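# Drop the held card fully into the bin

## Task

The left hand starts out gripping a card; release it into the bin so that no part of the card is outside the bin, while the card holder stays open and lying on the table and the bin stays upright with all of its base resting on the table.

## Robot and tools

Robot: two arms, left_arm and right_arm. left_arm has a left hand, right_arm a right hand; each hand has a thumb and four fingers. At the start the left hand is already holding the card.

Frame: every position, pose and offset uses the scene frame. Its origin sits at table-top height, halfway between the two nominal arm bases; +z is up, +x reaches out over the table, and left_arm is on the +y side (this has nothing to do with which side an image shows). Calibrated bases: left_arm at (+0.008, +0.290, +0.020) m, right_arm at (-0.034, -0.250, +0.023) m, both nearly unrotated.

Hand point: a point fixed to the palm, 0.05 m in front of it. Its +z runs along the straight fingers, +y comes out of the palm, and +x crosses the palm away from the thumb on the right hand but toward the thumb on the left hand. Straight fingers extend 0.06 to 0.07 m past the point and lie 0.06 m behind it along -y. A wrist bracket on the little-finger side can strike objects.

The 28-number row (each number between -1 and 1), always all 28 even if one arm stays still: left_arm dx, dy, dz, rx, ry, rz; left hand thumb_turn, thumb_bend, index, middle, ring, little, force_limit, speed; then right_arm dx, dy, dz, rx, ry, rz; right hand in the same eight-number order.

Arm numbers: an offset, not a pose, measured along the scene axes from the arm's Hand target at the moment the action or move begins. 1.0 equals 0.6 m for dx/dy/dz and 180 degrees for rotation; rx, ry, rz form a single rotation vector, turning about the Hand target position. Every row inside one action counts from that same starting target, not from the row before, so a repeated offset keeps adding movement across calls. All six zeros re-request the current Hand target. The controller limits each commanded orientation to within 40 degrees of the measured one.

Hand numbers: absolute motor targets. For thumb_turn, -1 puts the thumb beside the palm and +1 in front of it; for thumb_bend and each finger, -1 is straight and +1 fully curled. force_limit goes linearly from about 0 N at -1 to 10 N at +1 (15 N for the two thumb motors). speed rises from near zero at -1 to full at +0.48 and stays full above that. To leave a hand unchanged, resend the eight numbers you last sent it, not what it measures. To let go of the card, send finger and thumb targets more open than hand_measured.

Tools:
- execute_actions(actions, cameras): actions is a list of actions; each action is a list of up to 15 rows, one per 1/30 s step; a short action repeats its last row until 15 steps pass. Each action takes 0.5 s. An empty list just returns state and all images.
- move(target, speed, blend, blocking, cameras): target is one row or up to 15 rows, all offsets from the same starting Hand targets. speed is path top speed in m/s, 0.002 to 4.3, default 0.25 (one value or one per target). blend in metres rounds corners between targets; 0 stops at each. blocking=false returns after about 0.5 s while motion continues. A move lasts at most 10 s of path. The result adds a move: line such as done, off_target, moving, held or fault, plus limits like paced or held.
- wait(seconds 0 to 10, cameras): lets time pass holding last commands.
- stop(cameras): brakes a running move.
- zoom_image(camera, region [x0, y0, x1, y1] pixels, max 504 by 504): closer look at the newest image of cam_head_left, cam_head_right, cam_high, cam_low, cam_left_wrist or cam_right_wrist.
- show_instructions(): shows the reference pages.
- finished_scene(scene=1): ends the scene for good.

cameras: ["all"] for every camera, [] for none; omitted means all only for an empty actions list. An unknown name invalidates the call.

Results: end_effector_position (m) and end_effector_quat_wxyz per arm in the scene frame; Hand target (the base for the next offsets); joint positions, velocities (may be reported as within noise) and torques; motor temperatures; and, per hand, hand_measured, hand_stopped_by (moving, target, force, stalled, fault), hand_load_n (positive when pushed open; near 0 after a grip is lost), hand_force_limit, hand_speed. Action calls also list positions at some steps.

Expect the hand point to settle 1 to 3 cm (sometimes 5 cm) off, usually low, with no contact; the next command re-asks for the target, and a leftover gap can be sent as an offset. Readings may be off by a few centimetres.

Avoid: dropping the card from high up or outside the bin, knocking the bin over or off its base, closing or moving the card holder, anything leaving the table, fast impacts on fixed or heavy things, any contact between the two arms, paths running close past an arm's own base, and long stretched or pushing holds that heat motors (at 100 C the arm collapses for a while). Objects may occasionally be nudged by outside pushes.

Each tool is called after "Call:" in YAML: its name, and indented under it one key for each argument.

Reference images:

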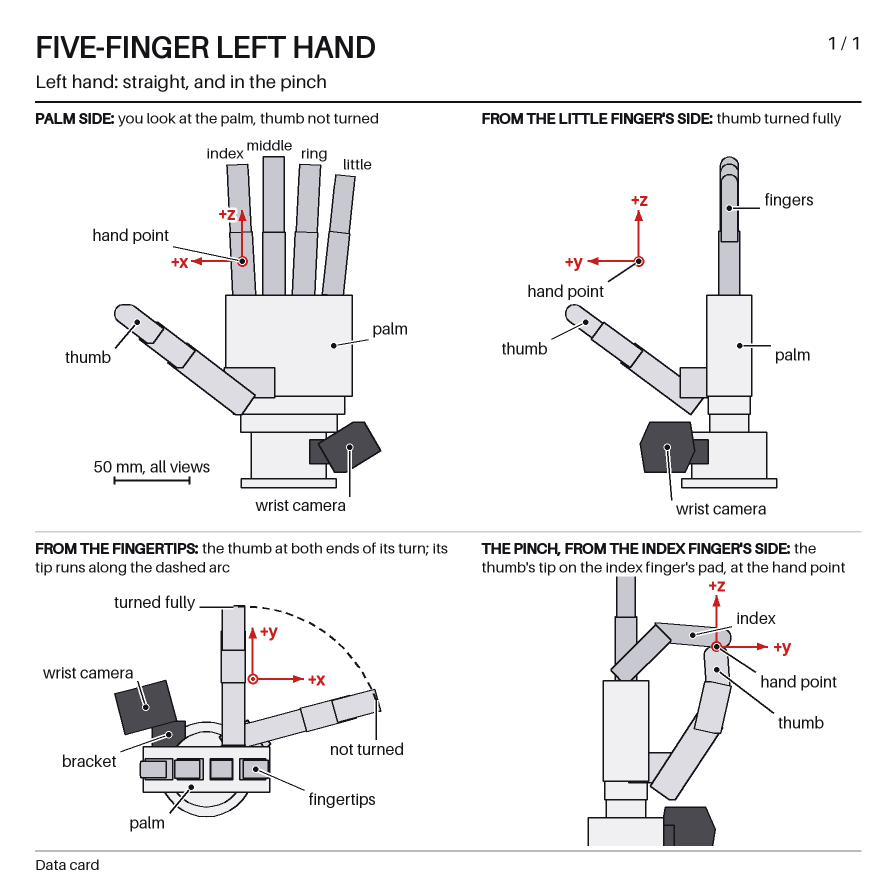

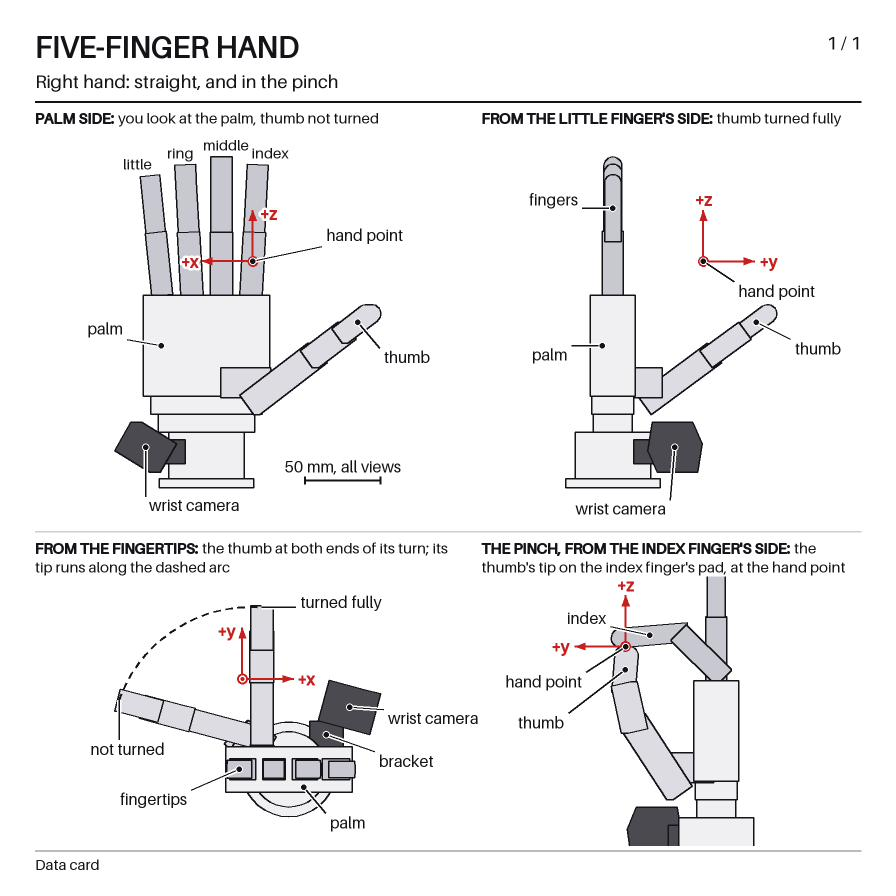

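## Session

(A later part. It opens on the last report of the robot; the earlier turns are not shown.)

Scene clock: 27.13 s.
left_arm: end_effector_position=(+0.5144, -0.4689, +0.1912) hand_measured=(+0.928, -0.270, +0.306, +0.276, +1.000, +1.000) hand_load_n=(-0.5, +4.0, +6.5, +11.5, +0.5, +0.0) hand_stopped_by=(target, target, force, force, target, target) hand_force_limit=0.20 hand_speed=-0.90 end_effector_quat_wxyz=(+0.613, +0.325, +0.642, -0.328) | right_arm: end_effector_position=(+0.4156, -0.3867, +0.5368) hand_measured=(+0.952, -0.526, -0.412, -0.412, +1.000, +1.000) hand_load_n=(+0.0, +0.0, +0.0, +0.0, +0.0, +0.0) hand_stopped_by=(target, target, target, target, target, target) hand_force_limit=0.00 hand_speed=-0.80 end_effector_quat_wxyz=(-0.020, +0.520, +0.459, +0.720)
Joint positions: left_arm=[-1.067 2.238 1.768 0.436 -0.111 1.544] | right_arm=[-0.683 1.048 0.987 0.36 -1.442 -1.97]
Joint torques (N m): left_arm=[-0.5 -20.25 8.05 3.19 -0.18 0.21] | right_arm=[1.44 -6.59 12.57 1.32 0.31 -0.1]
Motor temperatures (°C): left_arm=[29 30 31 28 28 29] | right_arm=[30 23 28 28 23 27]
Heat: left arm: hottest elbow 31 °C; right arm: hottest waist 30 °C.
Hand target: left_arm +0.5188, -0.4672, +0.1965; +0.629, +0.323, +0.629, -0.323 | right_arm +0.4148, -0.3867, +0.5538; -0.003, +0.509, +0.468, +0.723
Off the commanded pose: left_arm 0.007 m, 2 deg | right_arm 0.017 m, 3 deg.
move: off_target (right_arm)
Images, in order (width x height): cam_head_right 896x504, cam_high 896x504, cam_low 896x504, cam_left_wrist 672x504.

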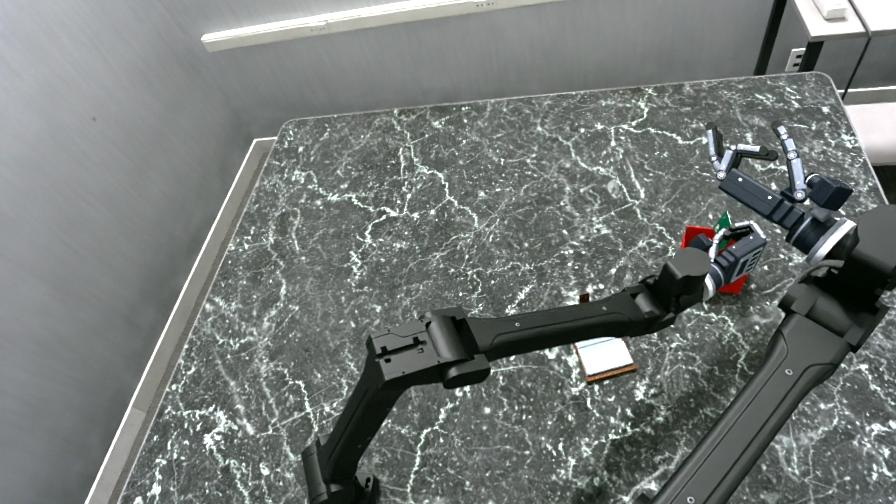

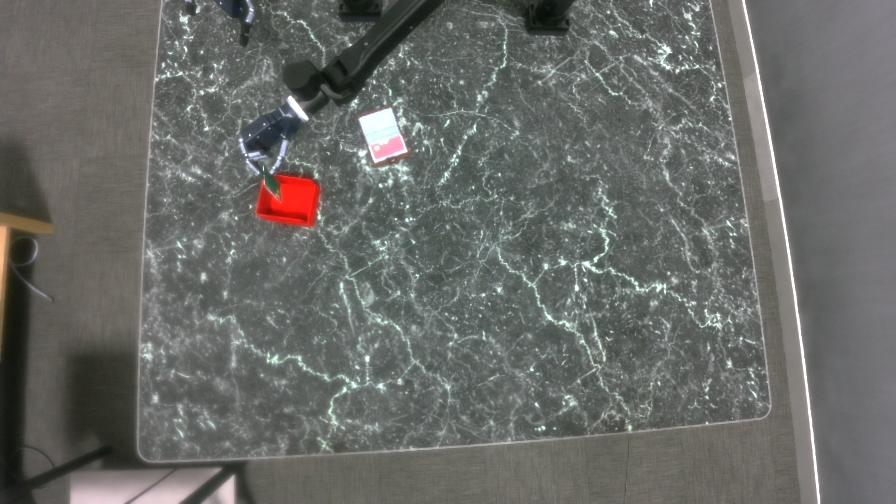

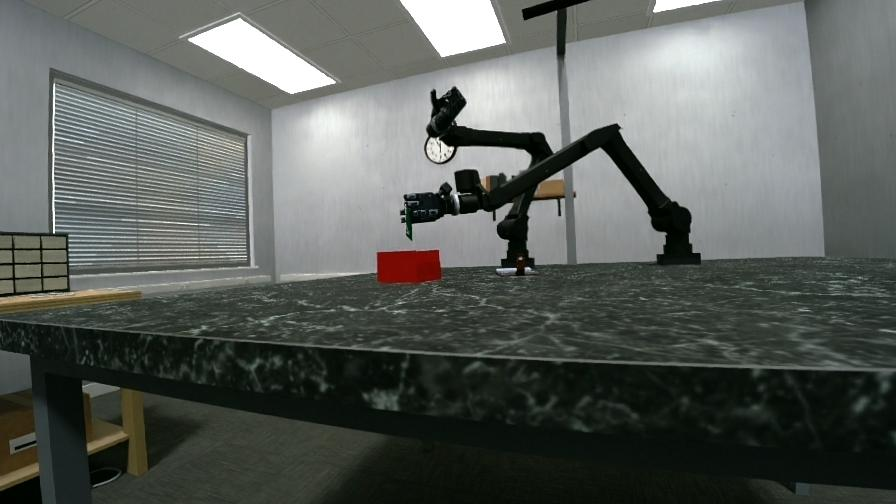

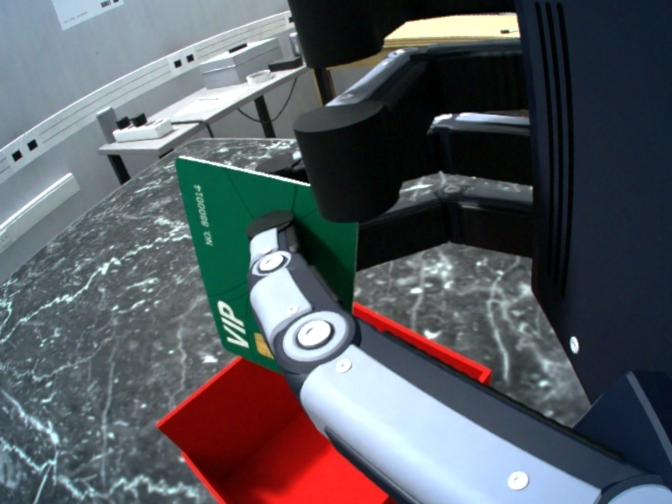

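Call:
move:
  target: [0.005,0.03,-0.07,0,0,0,0.928,-0.268,0.306,0.276,1.0,1.0,0.2,-0.9,0,0,0,0,0,0,0.952,-0.526,-0.412,-0.412,1.0,1.0,0.0,-0.8]
  speed: 0.08
  cameras: ["cam_high","cam_low","cam_head_right","cam_left_wrist"]

Call:
zoom_image:
  camera: "cam_high"
  region: [200, 60, 400, 260]

Call:
zoom_image:
  camera: "cam_low"
  region: [340, 120, 540, 300]

Scene clock: 29.40 s.
left_arm: end_effector_position=(+0.5154, -0.4518, +0.1470) hand_measured=(+0.928, -0.270, +0.306, +0.276, +1.000, +1.000) hand_load_n=(-0.5, +4.0, +6.0, +11.5, +0.0, +0.0) hand_stopped_by=(target, target, force, force, target, target) hand_force_limit=0.20 hand_speed=-0.90 end_effector_quat_wxyz=(+0.613, +0.323, +0.643, -0.326) | right_arm: end_effector_position=(+0.4156, -0.3867, +0.5368) hand_measured=(+0.952, -0.526, -0.412, -0.412, +1.000, +1.000) hand_load_n=(+0.0, +0.0, +0.0, +0.0, +0.0, +0.0) hand_stopped_by=(target, target, target, target, target, target) hand_force_limit=0.00 hand_speed=-0.80 end_effector_quat_wxyz=(-0.020, +0.520, +0.459, +0.720)
Joint positions: left_arm=[-1.055 2.265 1.686 0.544 -0.104 1.544] | right_arm=[-0.683 1.048 0.987 0.36 -1.442 -1.97]
Joint torques (N m): left_arm=[-0.03 -20.48 7.6 3.17 0.23 0.22] | right_arm=[1.55 -6.65 12.51 1.22 0.33 -0.1]
Heat: left arm: hottest shoulder 31 °C; right arm: hottest waist 30 °C.
Hand target: left_arm +0.5218, -0.4492, +0.1543; +0.629, +0.323, +0.629, -0.323 | right_arm +0.4148, -0.3867, +0.5538; -0.003, +0.509, +0.468, +0.723
Off the commanded pose: left_arm 0.010 m, 2 deg | right_arm 0.017 m, 3 deg.
move: off_target (right_arm)
Images, in order (width x height): cam_head_right 896x504, cam_high 896x504, cam_low 896x504, cam_left_wrist 672x504.

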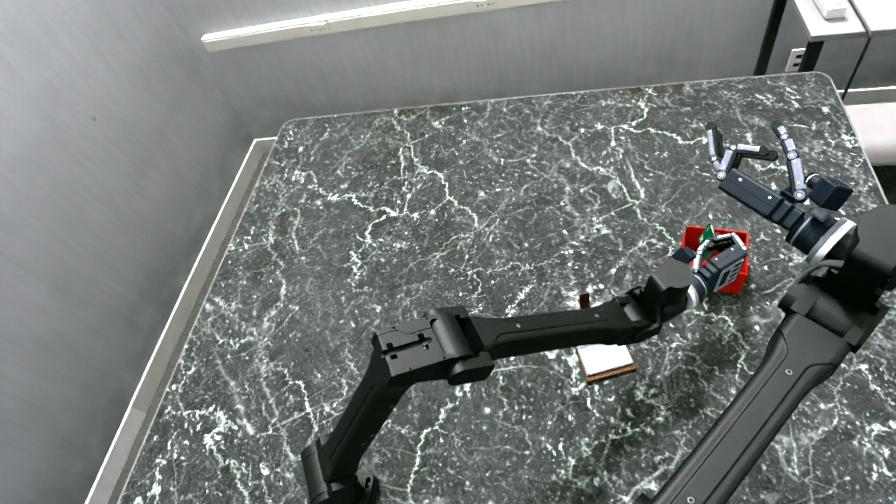

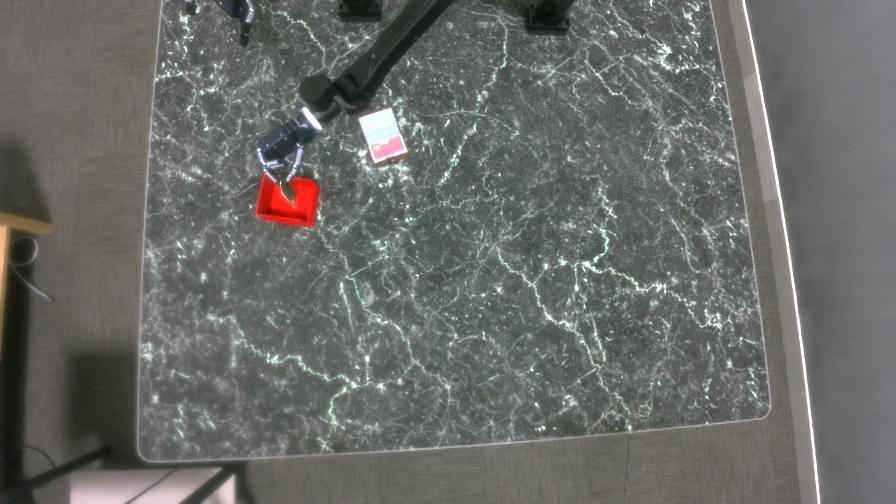

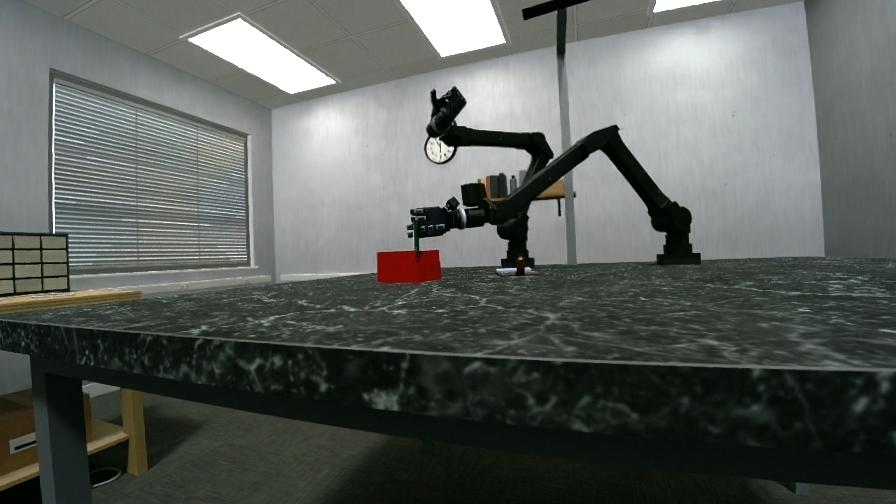

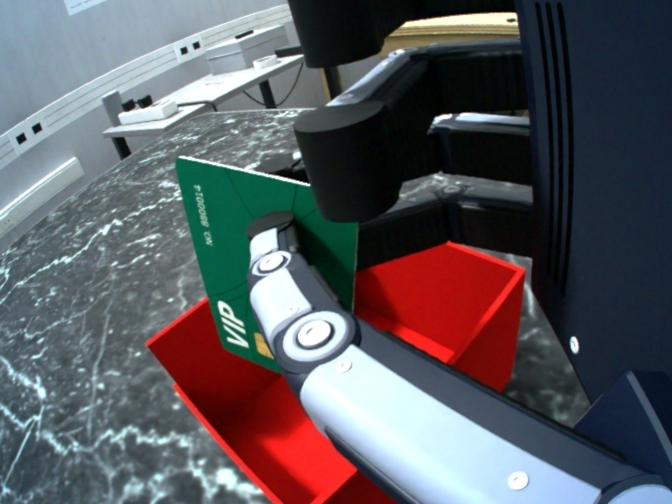

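Scaled by 2.520 from the camera's 896x504 image, which has a finer 1280x720 frame.

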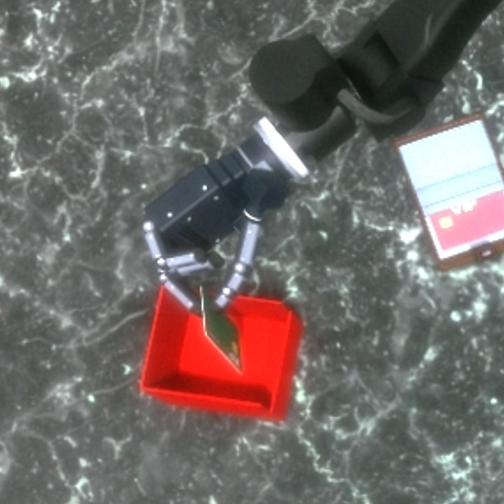

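Scaled by 2.520 from the camera's 896x504 image, which has a finer 1280x720 frame.

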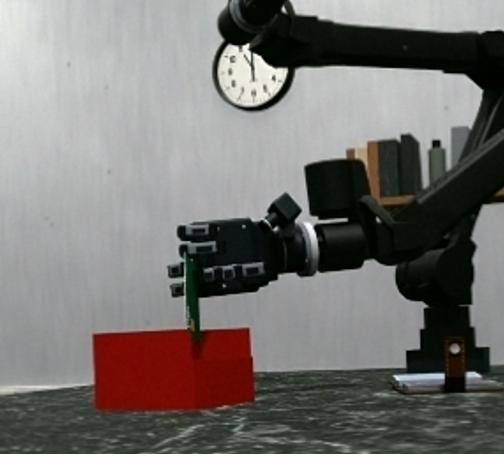

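Call:
move:
  target: [0.005,-0.012,-0.03,0,0,0,0.928,-0.268,0.306,0.276,1.0,1.0,0.2,-0.9,0,0,0,0,0,0,0.952,-0.526,-0.412,-0.412,1.0,1.0,0.0,-0.8]
  speed: 0.08
  cameras: ["cam_high","cam_low","cam_left_wrist"]

Call:
zoom_image:
  camera: "cam_high"
  region: [240, 120, 340, 240]

Call:
zoom_image:
  camera: "cam_low"
  region: [340, 180, 480, 300]

Scene clock: 32.33 s.
left_arm: end_effector_position=(+0.5156, -0.4514, +0.1114) hand_measured=(+0.928, -0.270, +0.306, +0.276, +1.000, +1.000) hand_load_n=(-0.5, +4.0, +6.5, +11.5, -0.5, +0.0) hand_stopped_by=(target, target, force, force, target, target) hand_force_limit=0.20 hand_speed=-0.90 end_effector_quat_wxyz=(+0.605, +0.328, +0.651, -0.320) | right_arm: end_effector_position=(+0.4156, -0.3867, +0.5368) hand_measured=(+0.952, -0.526, -0.412, -0.412, +1.000, +1.000) hand_load_n=(+0.0, +0.0, +0.0, +0.0, +0.0, +0.0) hand_stopped_by=(target, target, target, target, target, target) hand_force_limit=0.00 hand_speed=-0.80 end_effector_quat_wxyz=(-0.020, +0.520, +0.459, +0.720)
Joint positions: left_arm=[-1.055 2.311 1.686 0.561 -0.104 1.544] | right_arm=[-0.683 1.048 0.987 0.36 -1.442 -1.97]
Joint torques (N m): left_arm=[-0.21 -20.89 9.48 3.12 0.16 0.22] | right_arm=[1.44 -7.06 12.64 1.32 0.32 -0.1]
Heat: left arm: hottest shoulder 31 °C; right arm: hottest waist 30 °C.
Hand target: left_arm +0.5249, -0.4563, +0.1366; +0.629, +0.323, +0.629, -0.323 | right_arm +0.4148, -0.3867, +0.5538; -0.003, +0.509, +0.468, +0.723
Off the commanded pose: left_arm 0.027 m, 4 deg | right_arm 0.017 m, 3 deg.
move: off_target (left_arm, right_arm)
Images, in order (width x height): cam_high 896x504, cam_low 896x504, cam_left_wrist 672x504.

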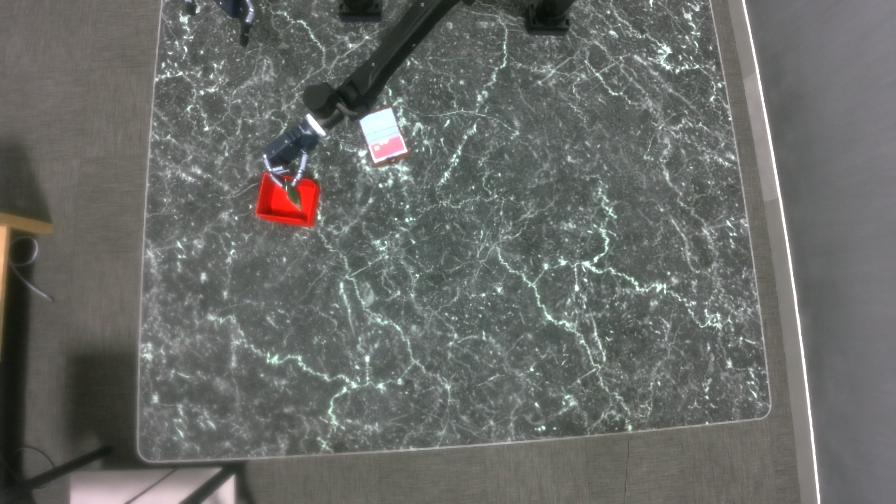

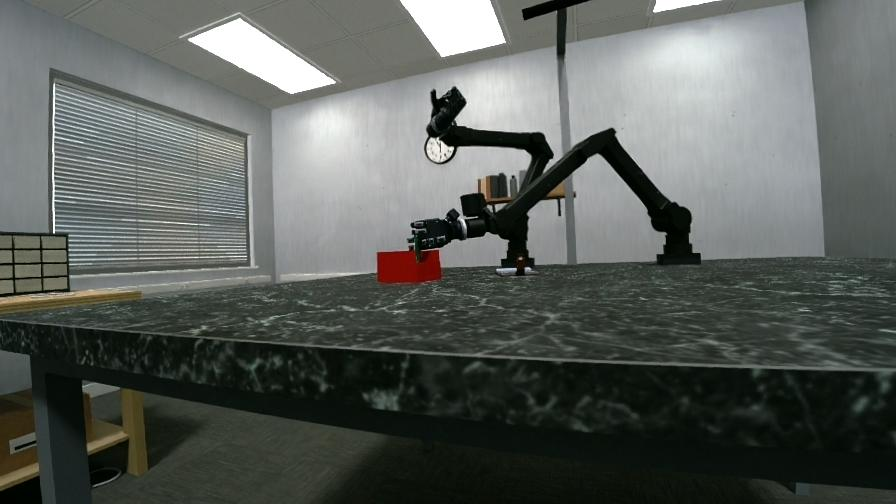

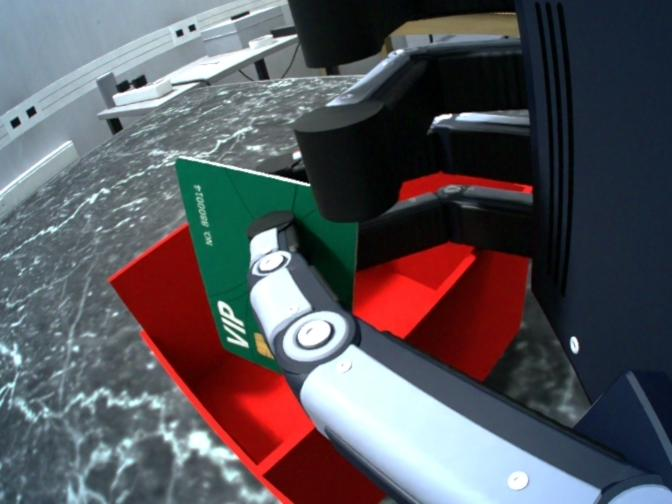

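Scaled by 4.200 from the camera's 896x504 image, which has a finer 1280x720 frame.

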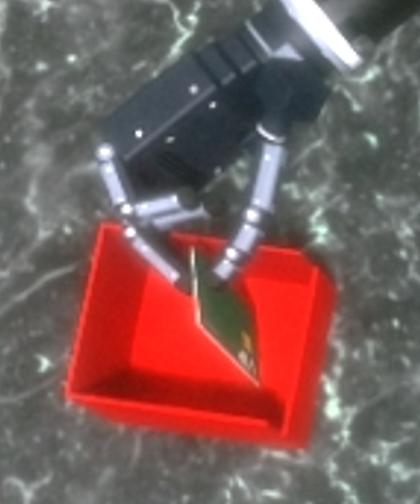

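Scaled by 3.600 from the camera's 896x504 image, which has a finer 1280x720 frame.

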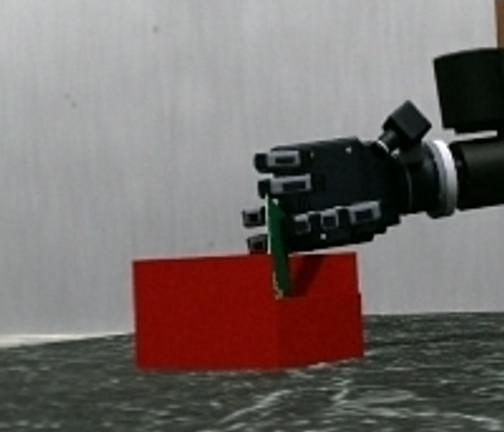

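Call:
zoom_image:
  camera: "cam_low"
  region: [370, 210, 450, 290]

Call:
zoom_image:
  camera: "cam_left_wrist"
  region: [100, 140, 560, 504]

Call:
zoom_image:
  camera: "cam_high"
  region: [250, 160, 330, 235]

Scaled by 6.300 from the camera's 896x504 image, which has a finer 1280x720 frame.

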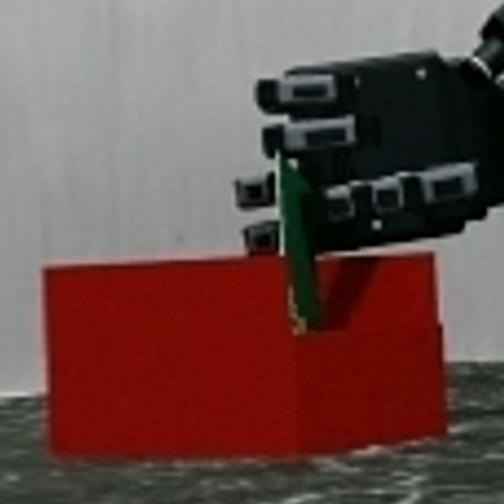

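Scaled by 1.096 from the camera's 672x504 image, which has a finer 960x720 frame.

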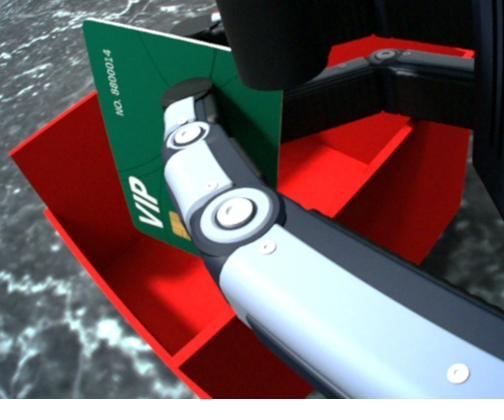

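Scaled by 6.300 from the camera's 896x504 image, which has a finer 1280x720 frame.

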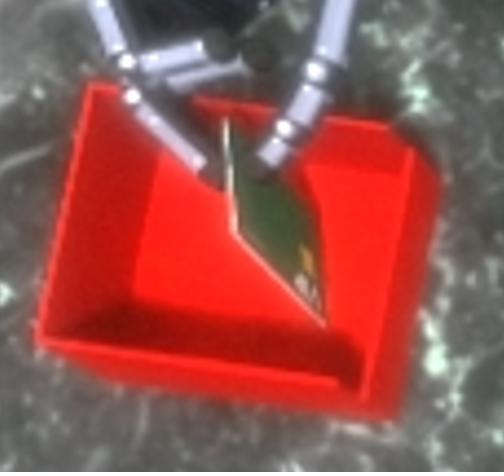

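Call:
execute_actions:
  actions:
    - [[0,0,0,0,0,0,0.928,-0.268,-0.25,-0.25,1.0,1.0,0.2,-0.6,0,0,0,0,0,0,0.952,-0.526,-0.412,-0.412,1.0,1.0,0.0,-0.8]]
  cameras: ["cam_high","cam_low","cam_left_wrist"]

Call:
zoom_image:
  camera: "cam_high"
  region: [250, 130, 350, 235]

Call:
zoom_image:
  camera: "cam_low"
  region: [370, 190, 470, 290]

Scene clock: 35.77 s.
left_arm: end_effector_position=(+0.5157, -0.4514, +0.1115) hand_measured=(+0.928, -0.268, -0.250, -0.250, +1.000, +1.000) hand_load_n=(+0.5, +0.0, -0.5, +0.0, -0.5, +0.0) hand_stopped_by=(target, target, target, target, target, target) hand_force_limit=0.20 hand_speed=-0.60 end_effector_quat_wxyz=(+0.605, +0.329, +0.651, -0.320) | right_arm: end_effector_position=(+0.4156, -0.3867, +0.5368) hand_measured=(+0.952, -0.526, -0.412, -0.412, +1.000, +1.000) hand_load_n=(+0.0, +0.0, +0.0, +0.5, +0.0, +0.0) hand_stopped_by=(target, target, target, target, target, target) hand_force_limit=0.00 hand_speed=-0.80 end_effector_quat_wxyz=(-0.020, +0.520, +0.459, +0.720)
Joint positions: left_arm=[-1.055 2.311 1.686 0.561 -0.104 1.545] | right_arm=[-0.683 1.048 0.987 0.36 -1.442 -1.97]
Joint torques (N m): left_arm=[-0.15 -20.84 9.42 3.12 0.17 0.19] | right_arm=[0.97 -6.77 12.56 1.26 0.29 -0.11]
Heat: left arm: hottest shoulder 31 °C; right arm: hottest waist 30 °C.
Hand target: left_arm +0.5249, -0.4563, +0.1366; +0.629, +0.323, +0.629, -0.323 | right_arm +0.4148, -0.3867, +0.5538; -0.003, +0.509, +0.468, +0.723
Off the commanded pose: left_arm 0.027 m, 4 deg | right_arm 0.017 m, 3 deg.
Step readings (end_effector_position of left_arm | right_arm):
0: (+0.5156, -0.4514, +0.1114) | (+0.4156, -0.3867, +0.5368)
1: (+0.5156, -0.4514, +0.1114) | (+0.4156, -0.3867, +0.5368)
2: (+0.5156, -0.4514, +0.1114) | (+0.4156, -0.3867, +0.5368)
4: (+0.5156, -0.4514, +0.1114) | (+0.4156, -0.3867, +0.5368)
8: (+0.5157, -0.4514, +0.1115) | (+0.4156, -0.3867, +0.5368)
15: (+0.5157, -0.4514, +0.1115) | (+0.4156, -0.3867, +0.5368)
Images, in order (width x height): cam_high 896x504, cam_low 896x504, cam_left_wrist 672x504.

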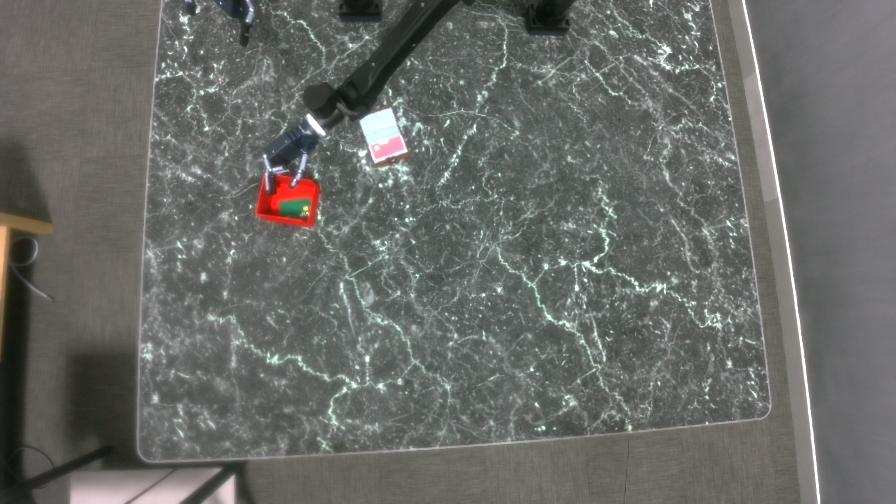

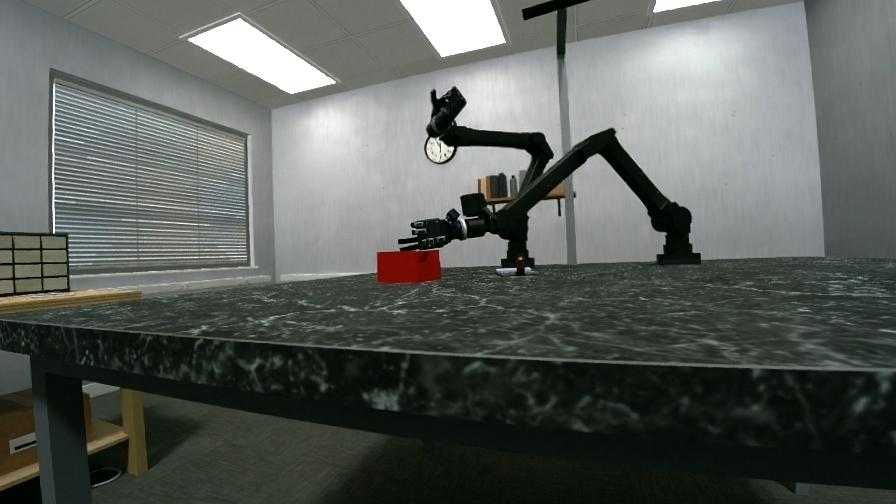

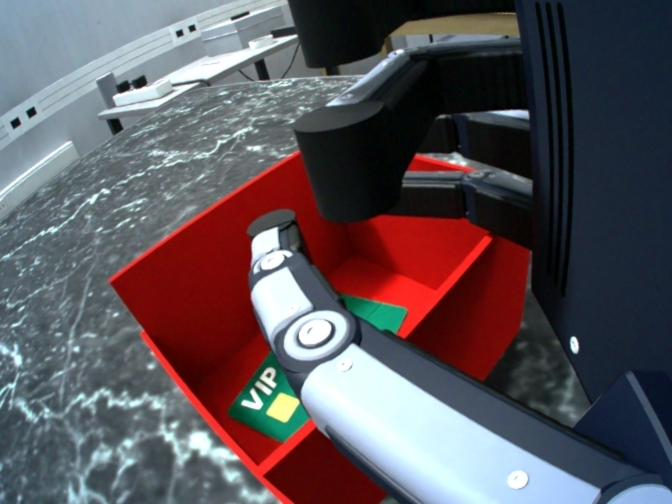

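Scaled by 4.800 from the camera's 896x504 image, which has a finer 1280x720 frame.

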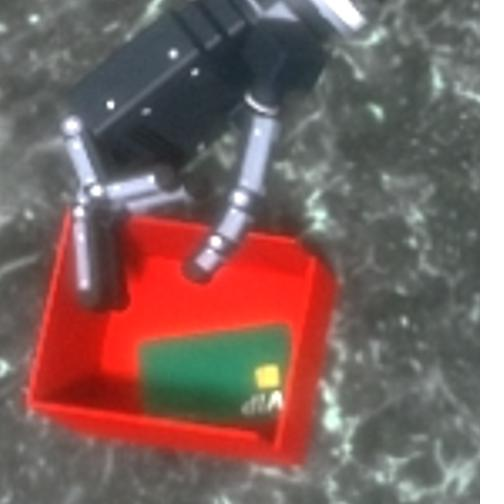

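Scaled by 5.040 from the camera's 896x504 image, which has a finer 1280x720 frame.

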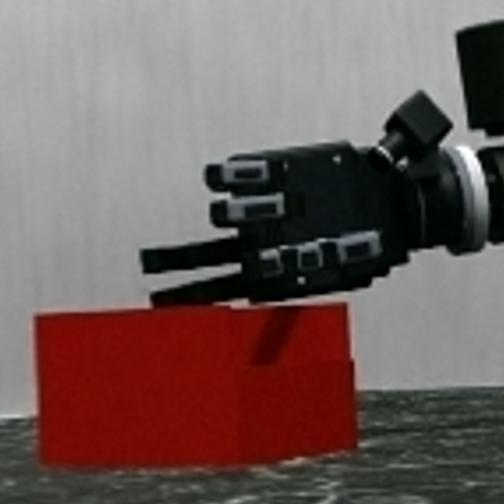

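Call:
move:
  target: [-0.01,0.0,0.2,0,0,0,0.928,-0.268,-0.25,-0.25,1.0,1.0,0.2,-0.6,0,0,0,0,0,0,0.952,-0.526,-0.412,-0.412,1.0,1.0,0.0,-0.8]
  speed: 0.15
  cameras: ["cam_high","cam_low","cam_head_left","cam_left_wrist"]

Scene clock: 37.83 s.
left_arm: end_effector_position=(+0.5122, -0.4453, +0.2058) hand_measured=(+0.928, -0.268, -0.250, -0.250, +1.000, +1.000) hand_load_n=(+0.0, +0.0, +0.0, +0.0, -0.5, +0.0) hand_stopped_by=(target, target, target, target, target, target) hand_force_limit=0.20 hand_speed=-0.60 end_effector_quat_wxyz=(+0.604, +0.329, +0.652, -0.319) | right_arm: end_effector_position=(+0.4156, -0.3867, +0.5368) hand_measured=(+0.952, -0.526, -0.412, -0.412, +1.000, +1.000) hand_load_n=(+0.0, +0.0, +0.5, +0.0, +0.0, +0.0) hand_stopped_by=(target, target, target, target, target, target) hand_force_limit=0.00 hand_speed=-0.80 end_effector_quat_wxyz=(-0.020, +0.520, +0.459, +0.720)
Joint positions: left_arm=[-1.055 2.161 1.695 0.398 -0.104 1.545] | right_arm=[-0.683 1.048 0.987 0.36 -1.442 -1.97]
Joint torques (N m): left_arm=[-0.79 -21.54 12.74 1.16 -0.12 0.19] | right_arm=[1.32 -6.77 12.67 1.32 0.3 -0.11]
Heat: left arm: hottest shoulder 32 °C; right arm: hottest waist 30 °C.
Hand target: left_arm +0.5189, -0.4563, +0.2566; +0.629, +0.323, +0.629, -0.323 | right_arm +0.4148, -0.3867, +0.5538; -0.003, +0.509, +0.468, +0.723
Off the commanded pose: left_arm 0.052 m, 4 deg | right_arm 0.017 m, 3 deg.
move: off_target (left_arm, right_arm)
Images, in order (width x height): cam_head_left 896x504, cam_high 896x504, cam_low 896x504, cam_left_wrist 672x504.

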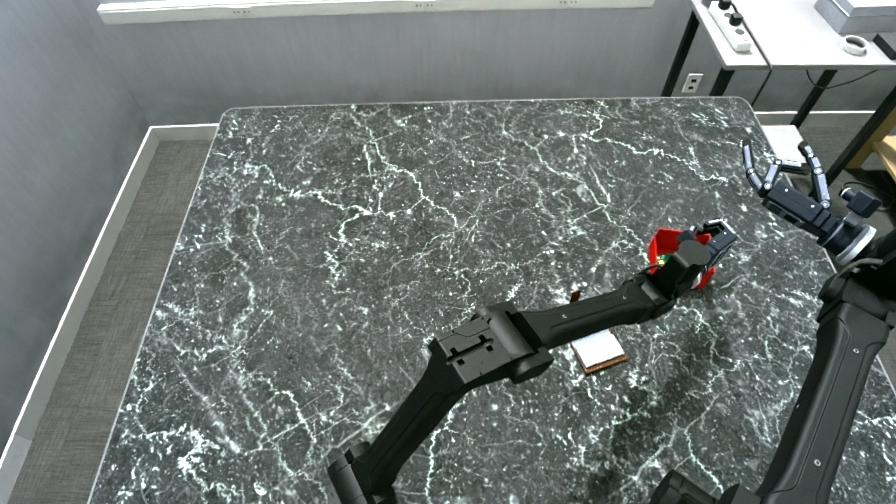

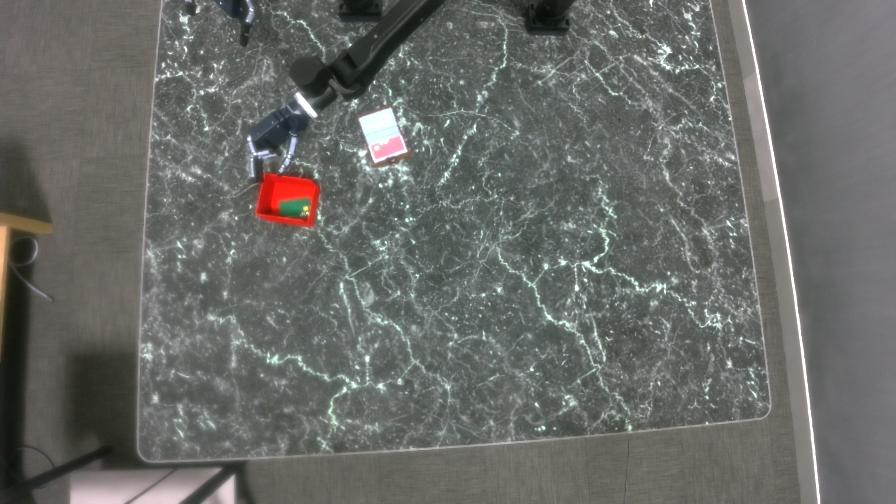

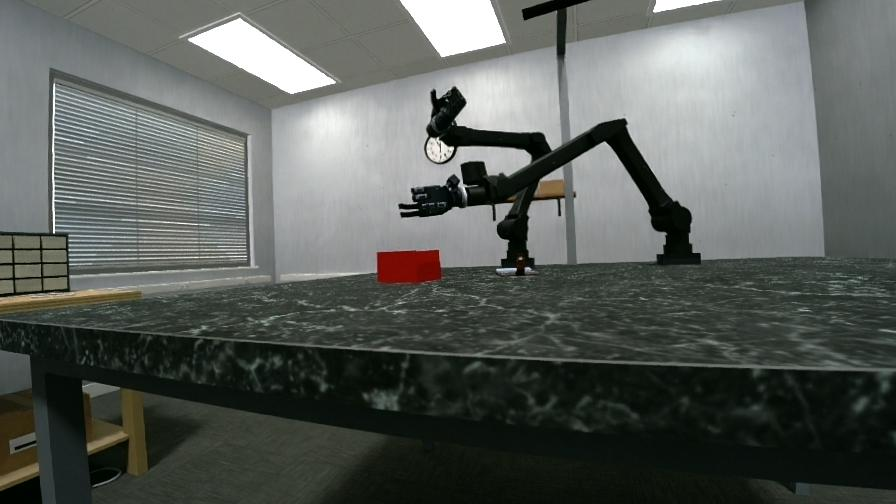

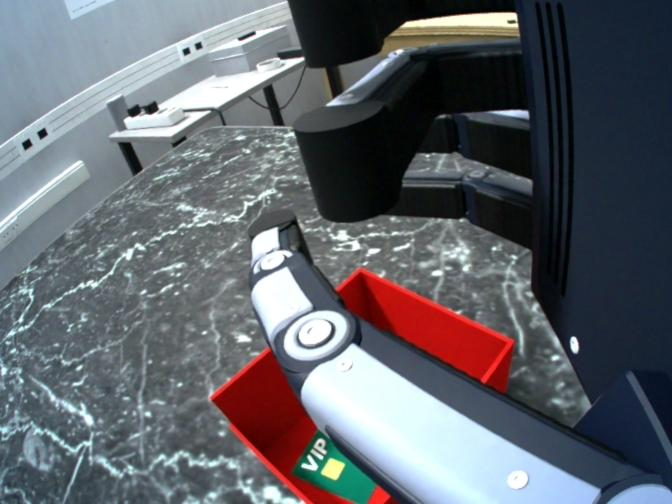

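Call:
finished_scene:

The scene is finished: the task was done.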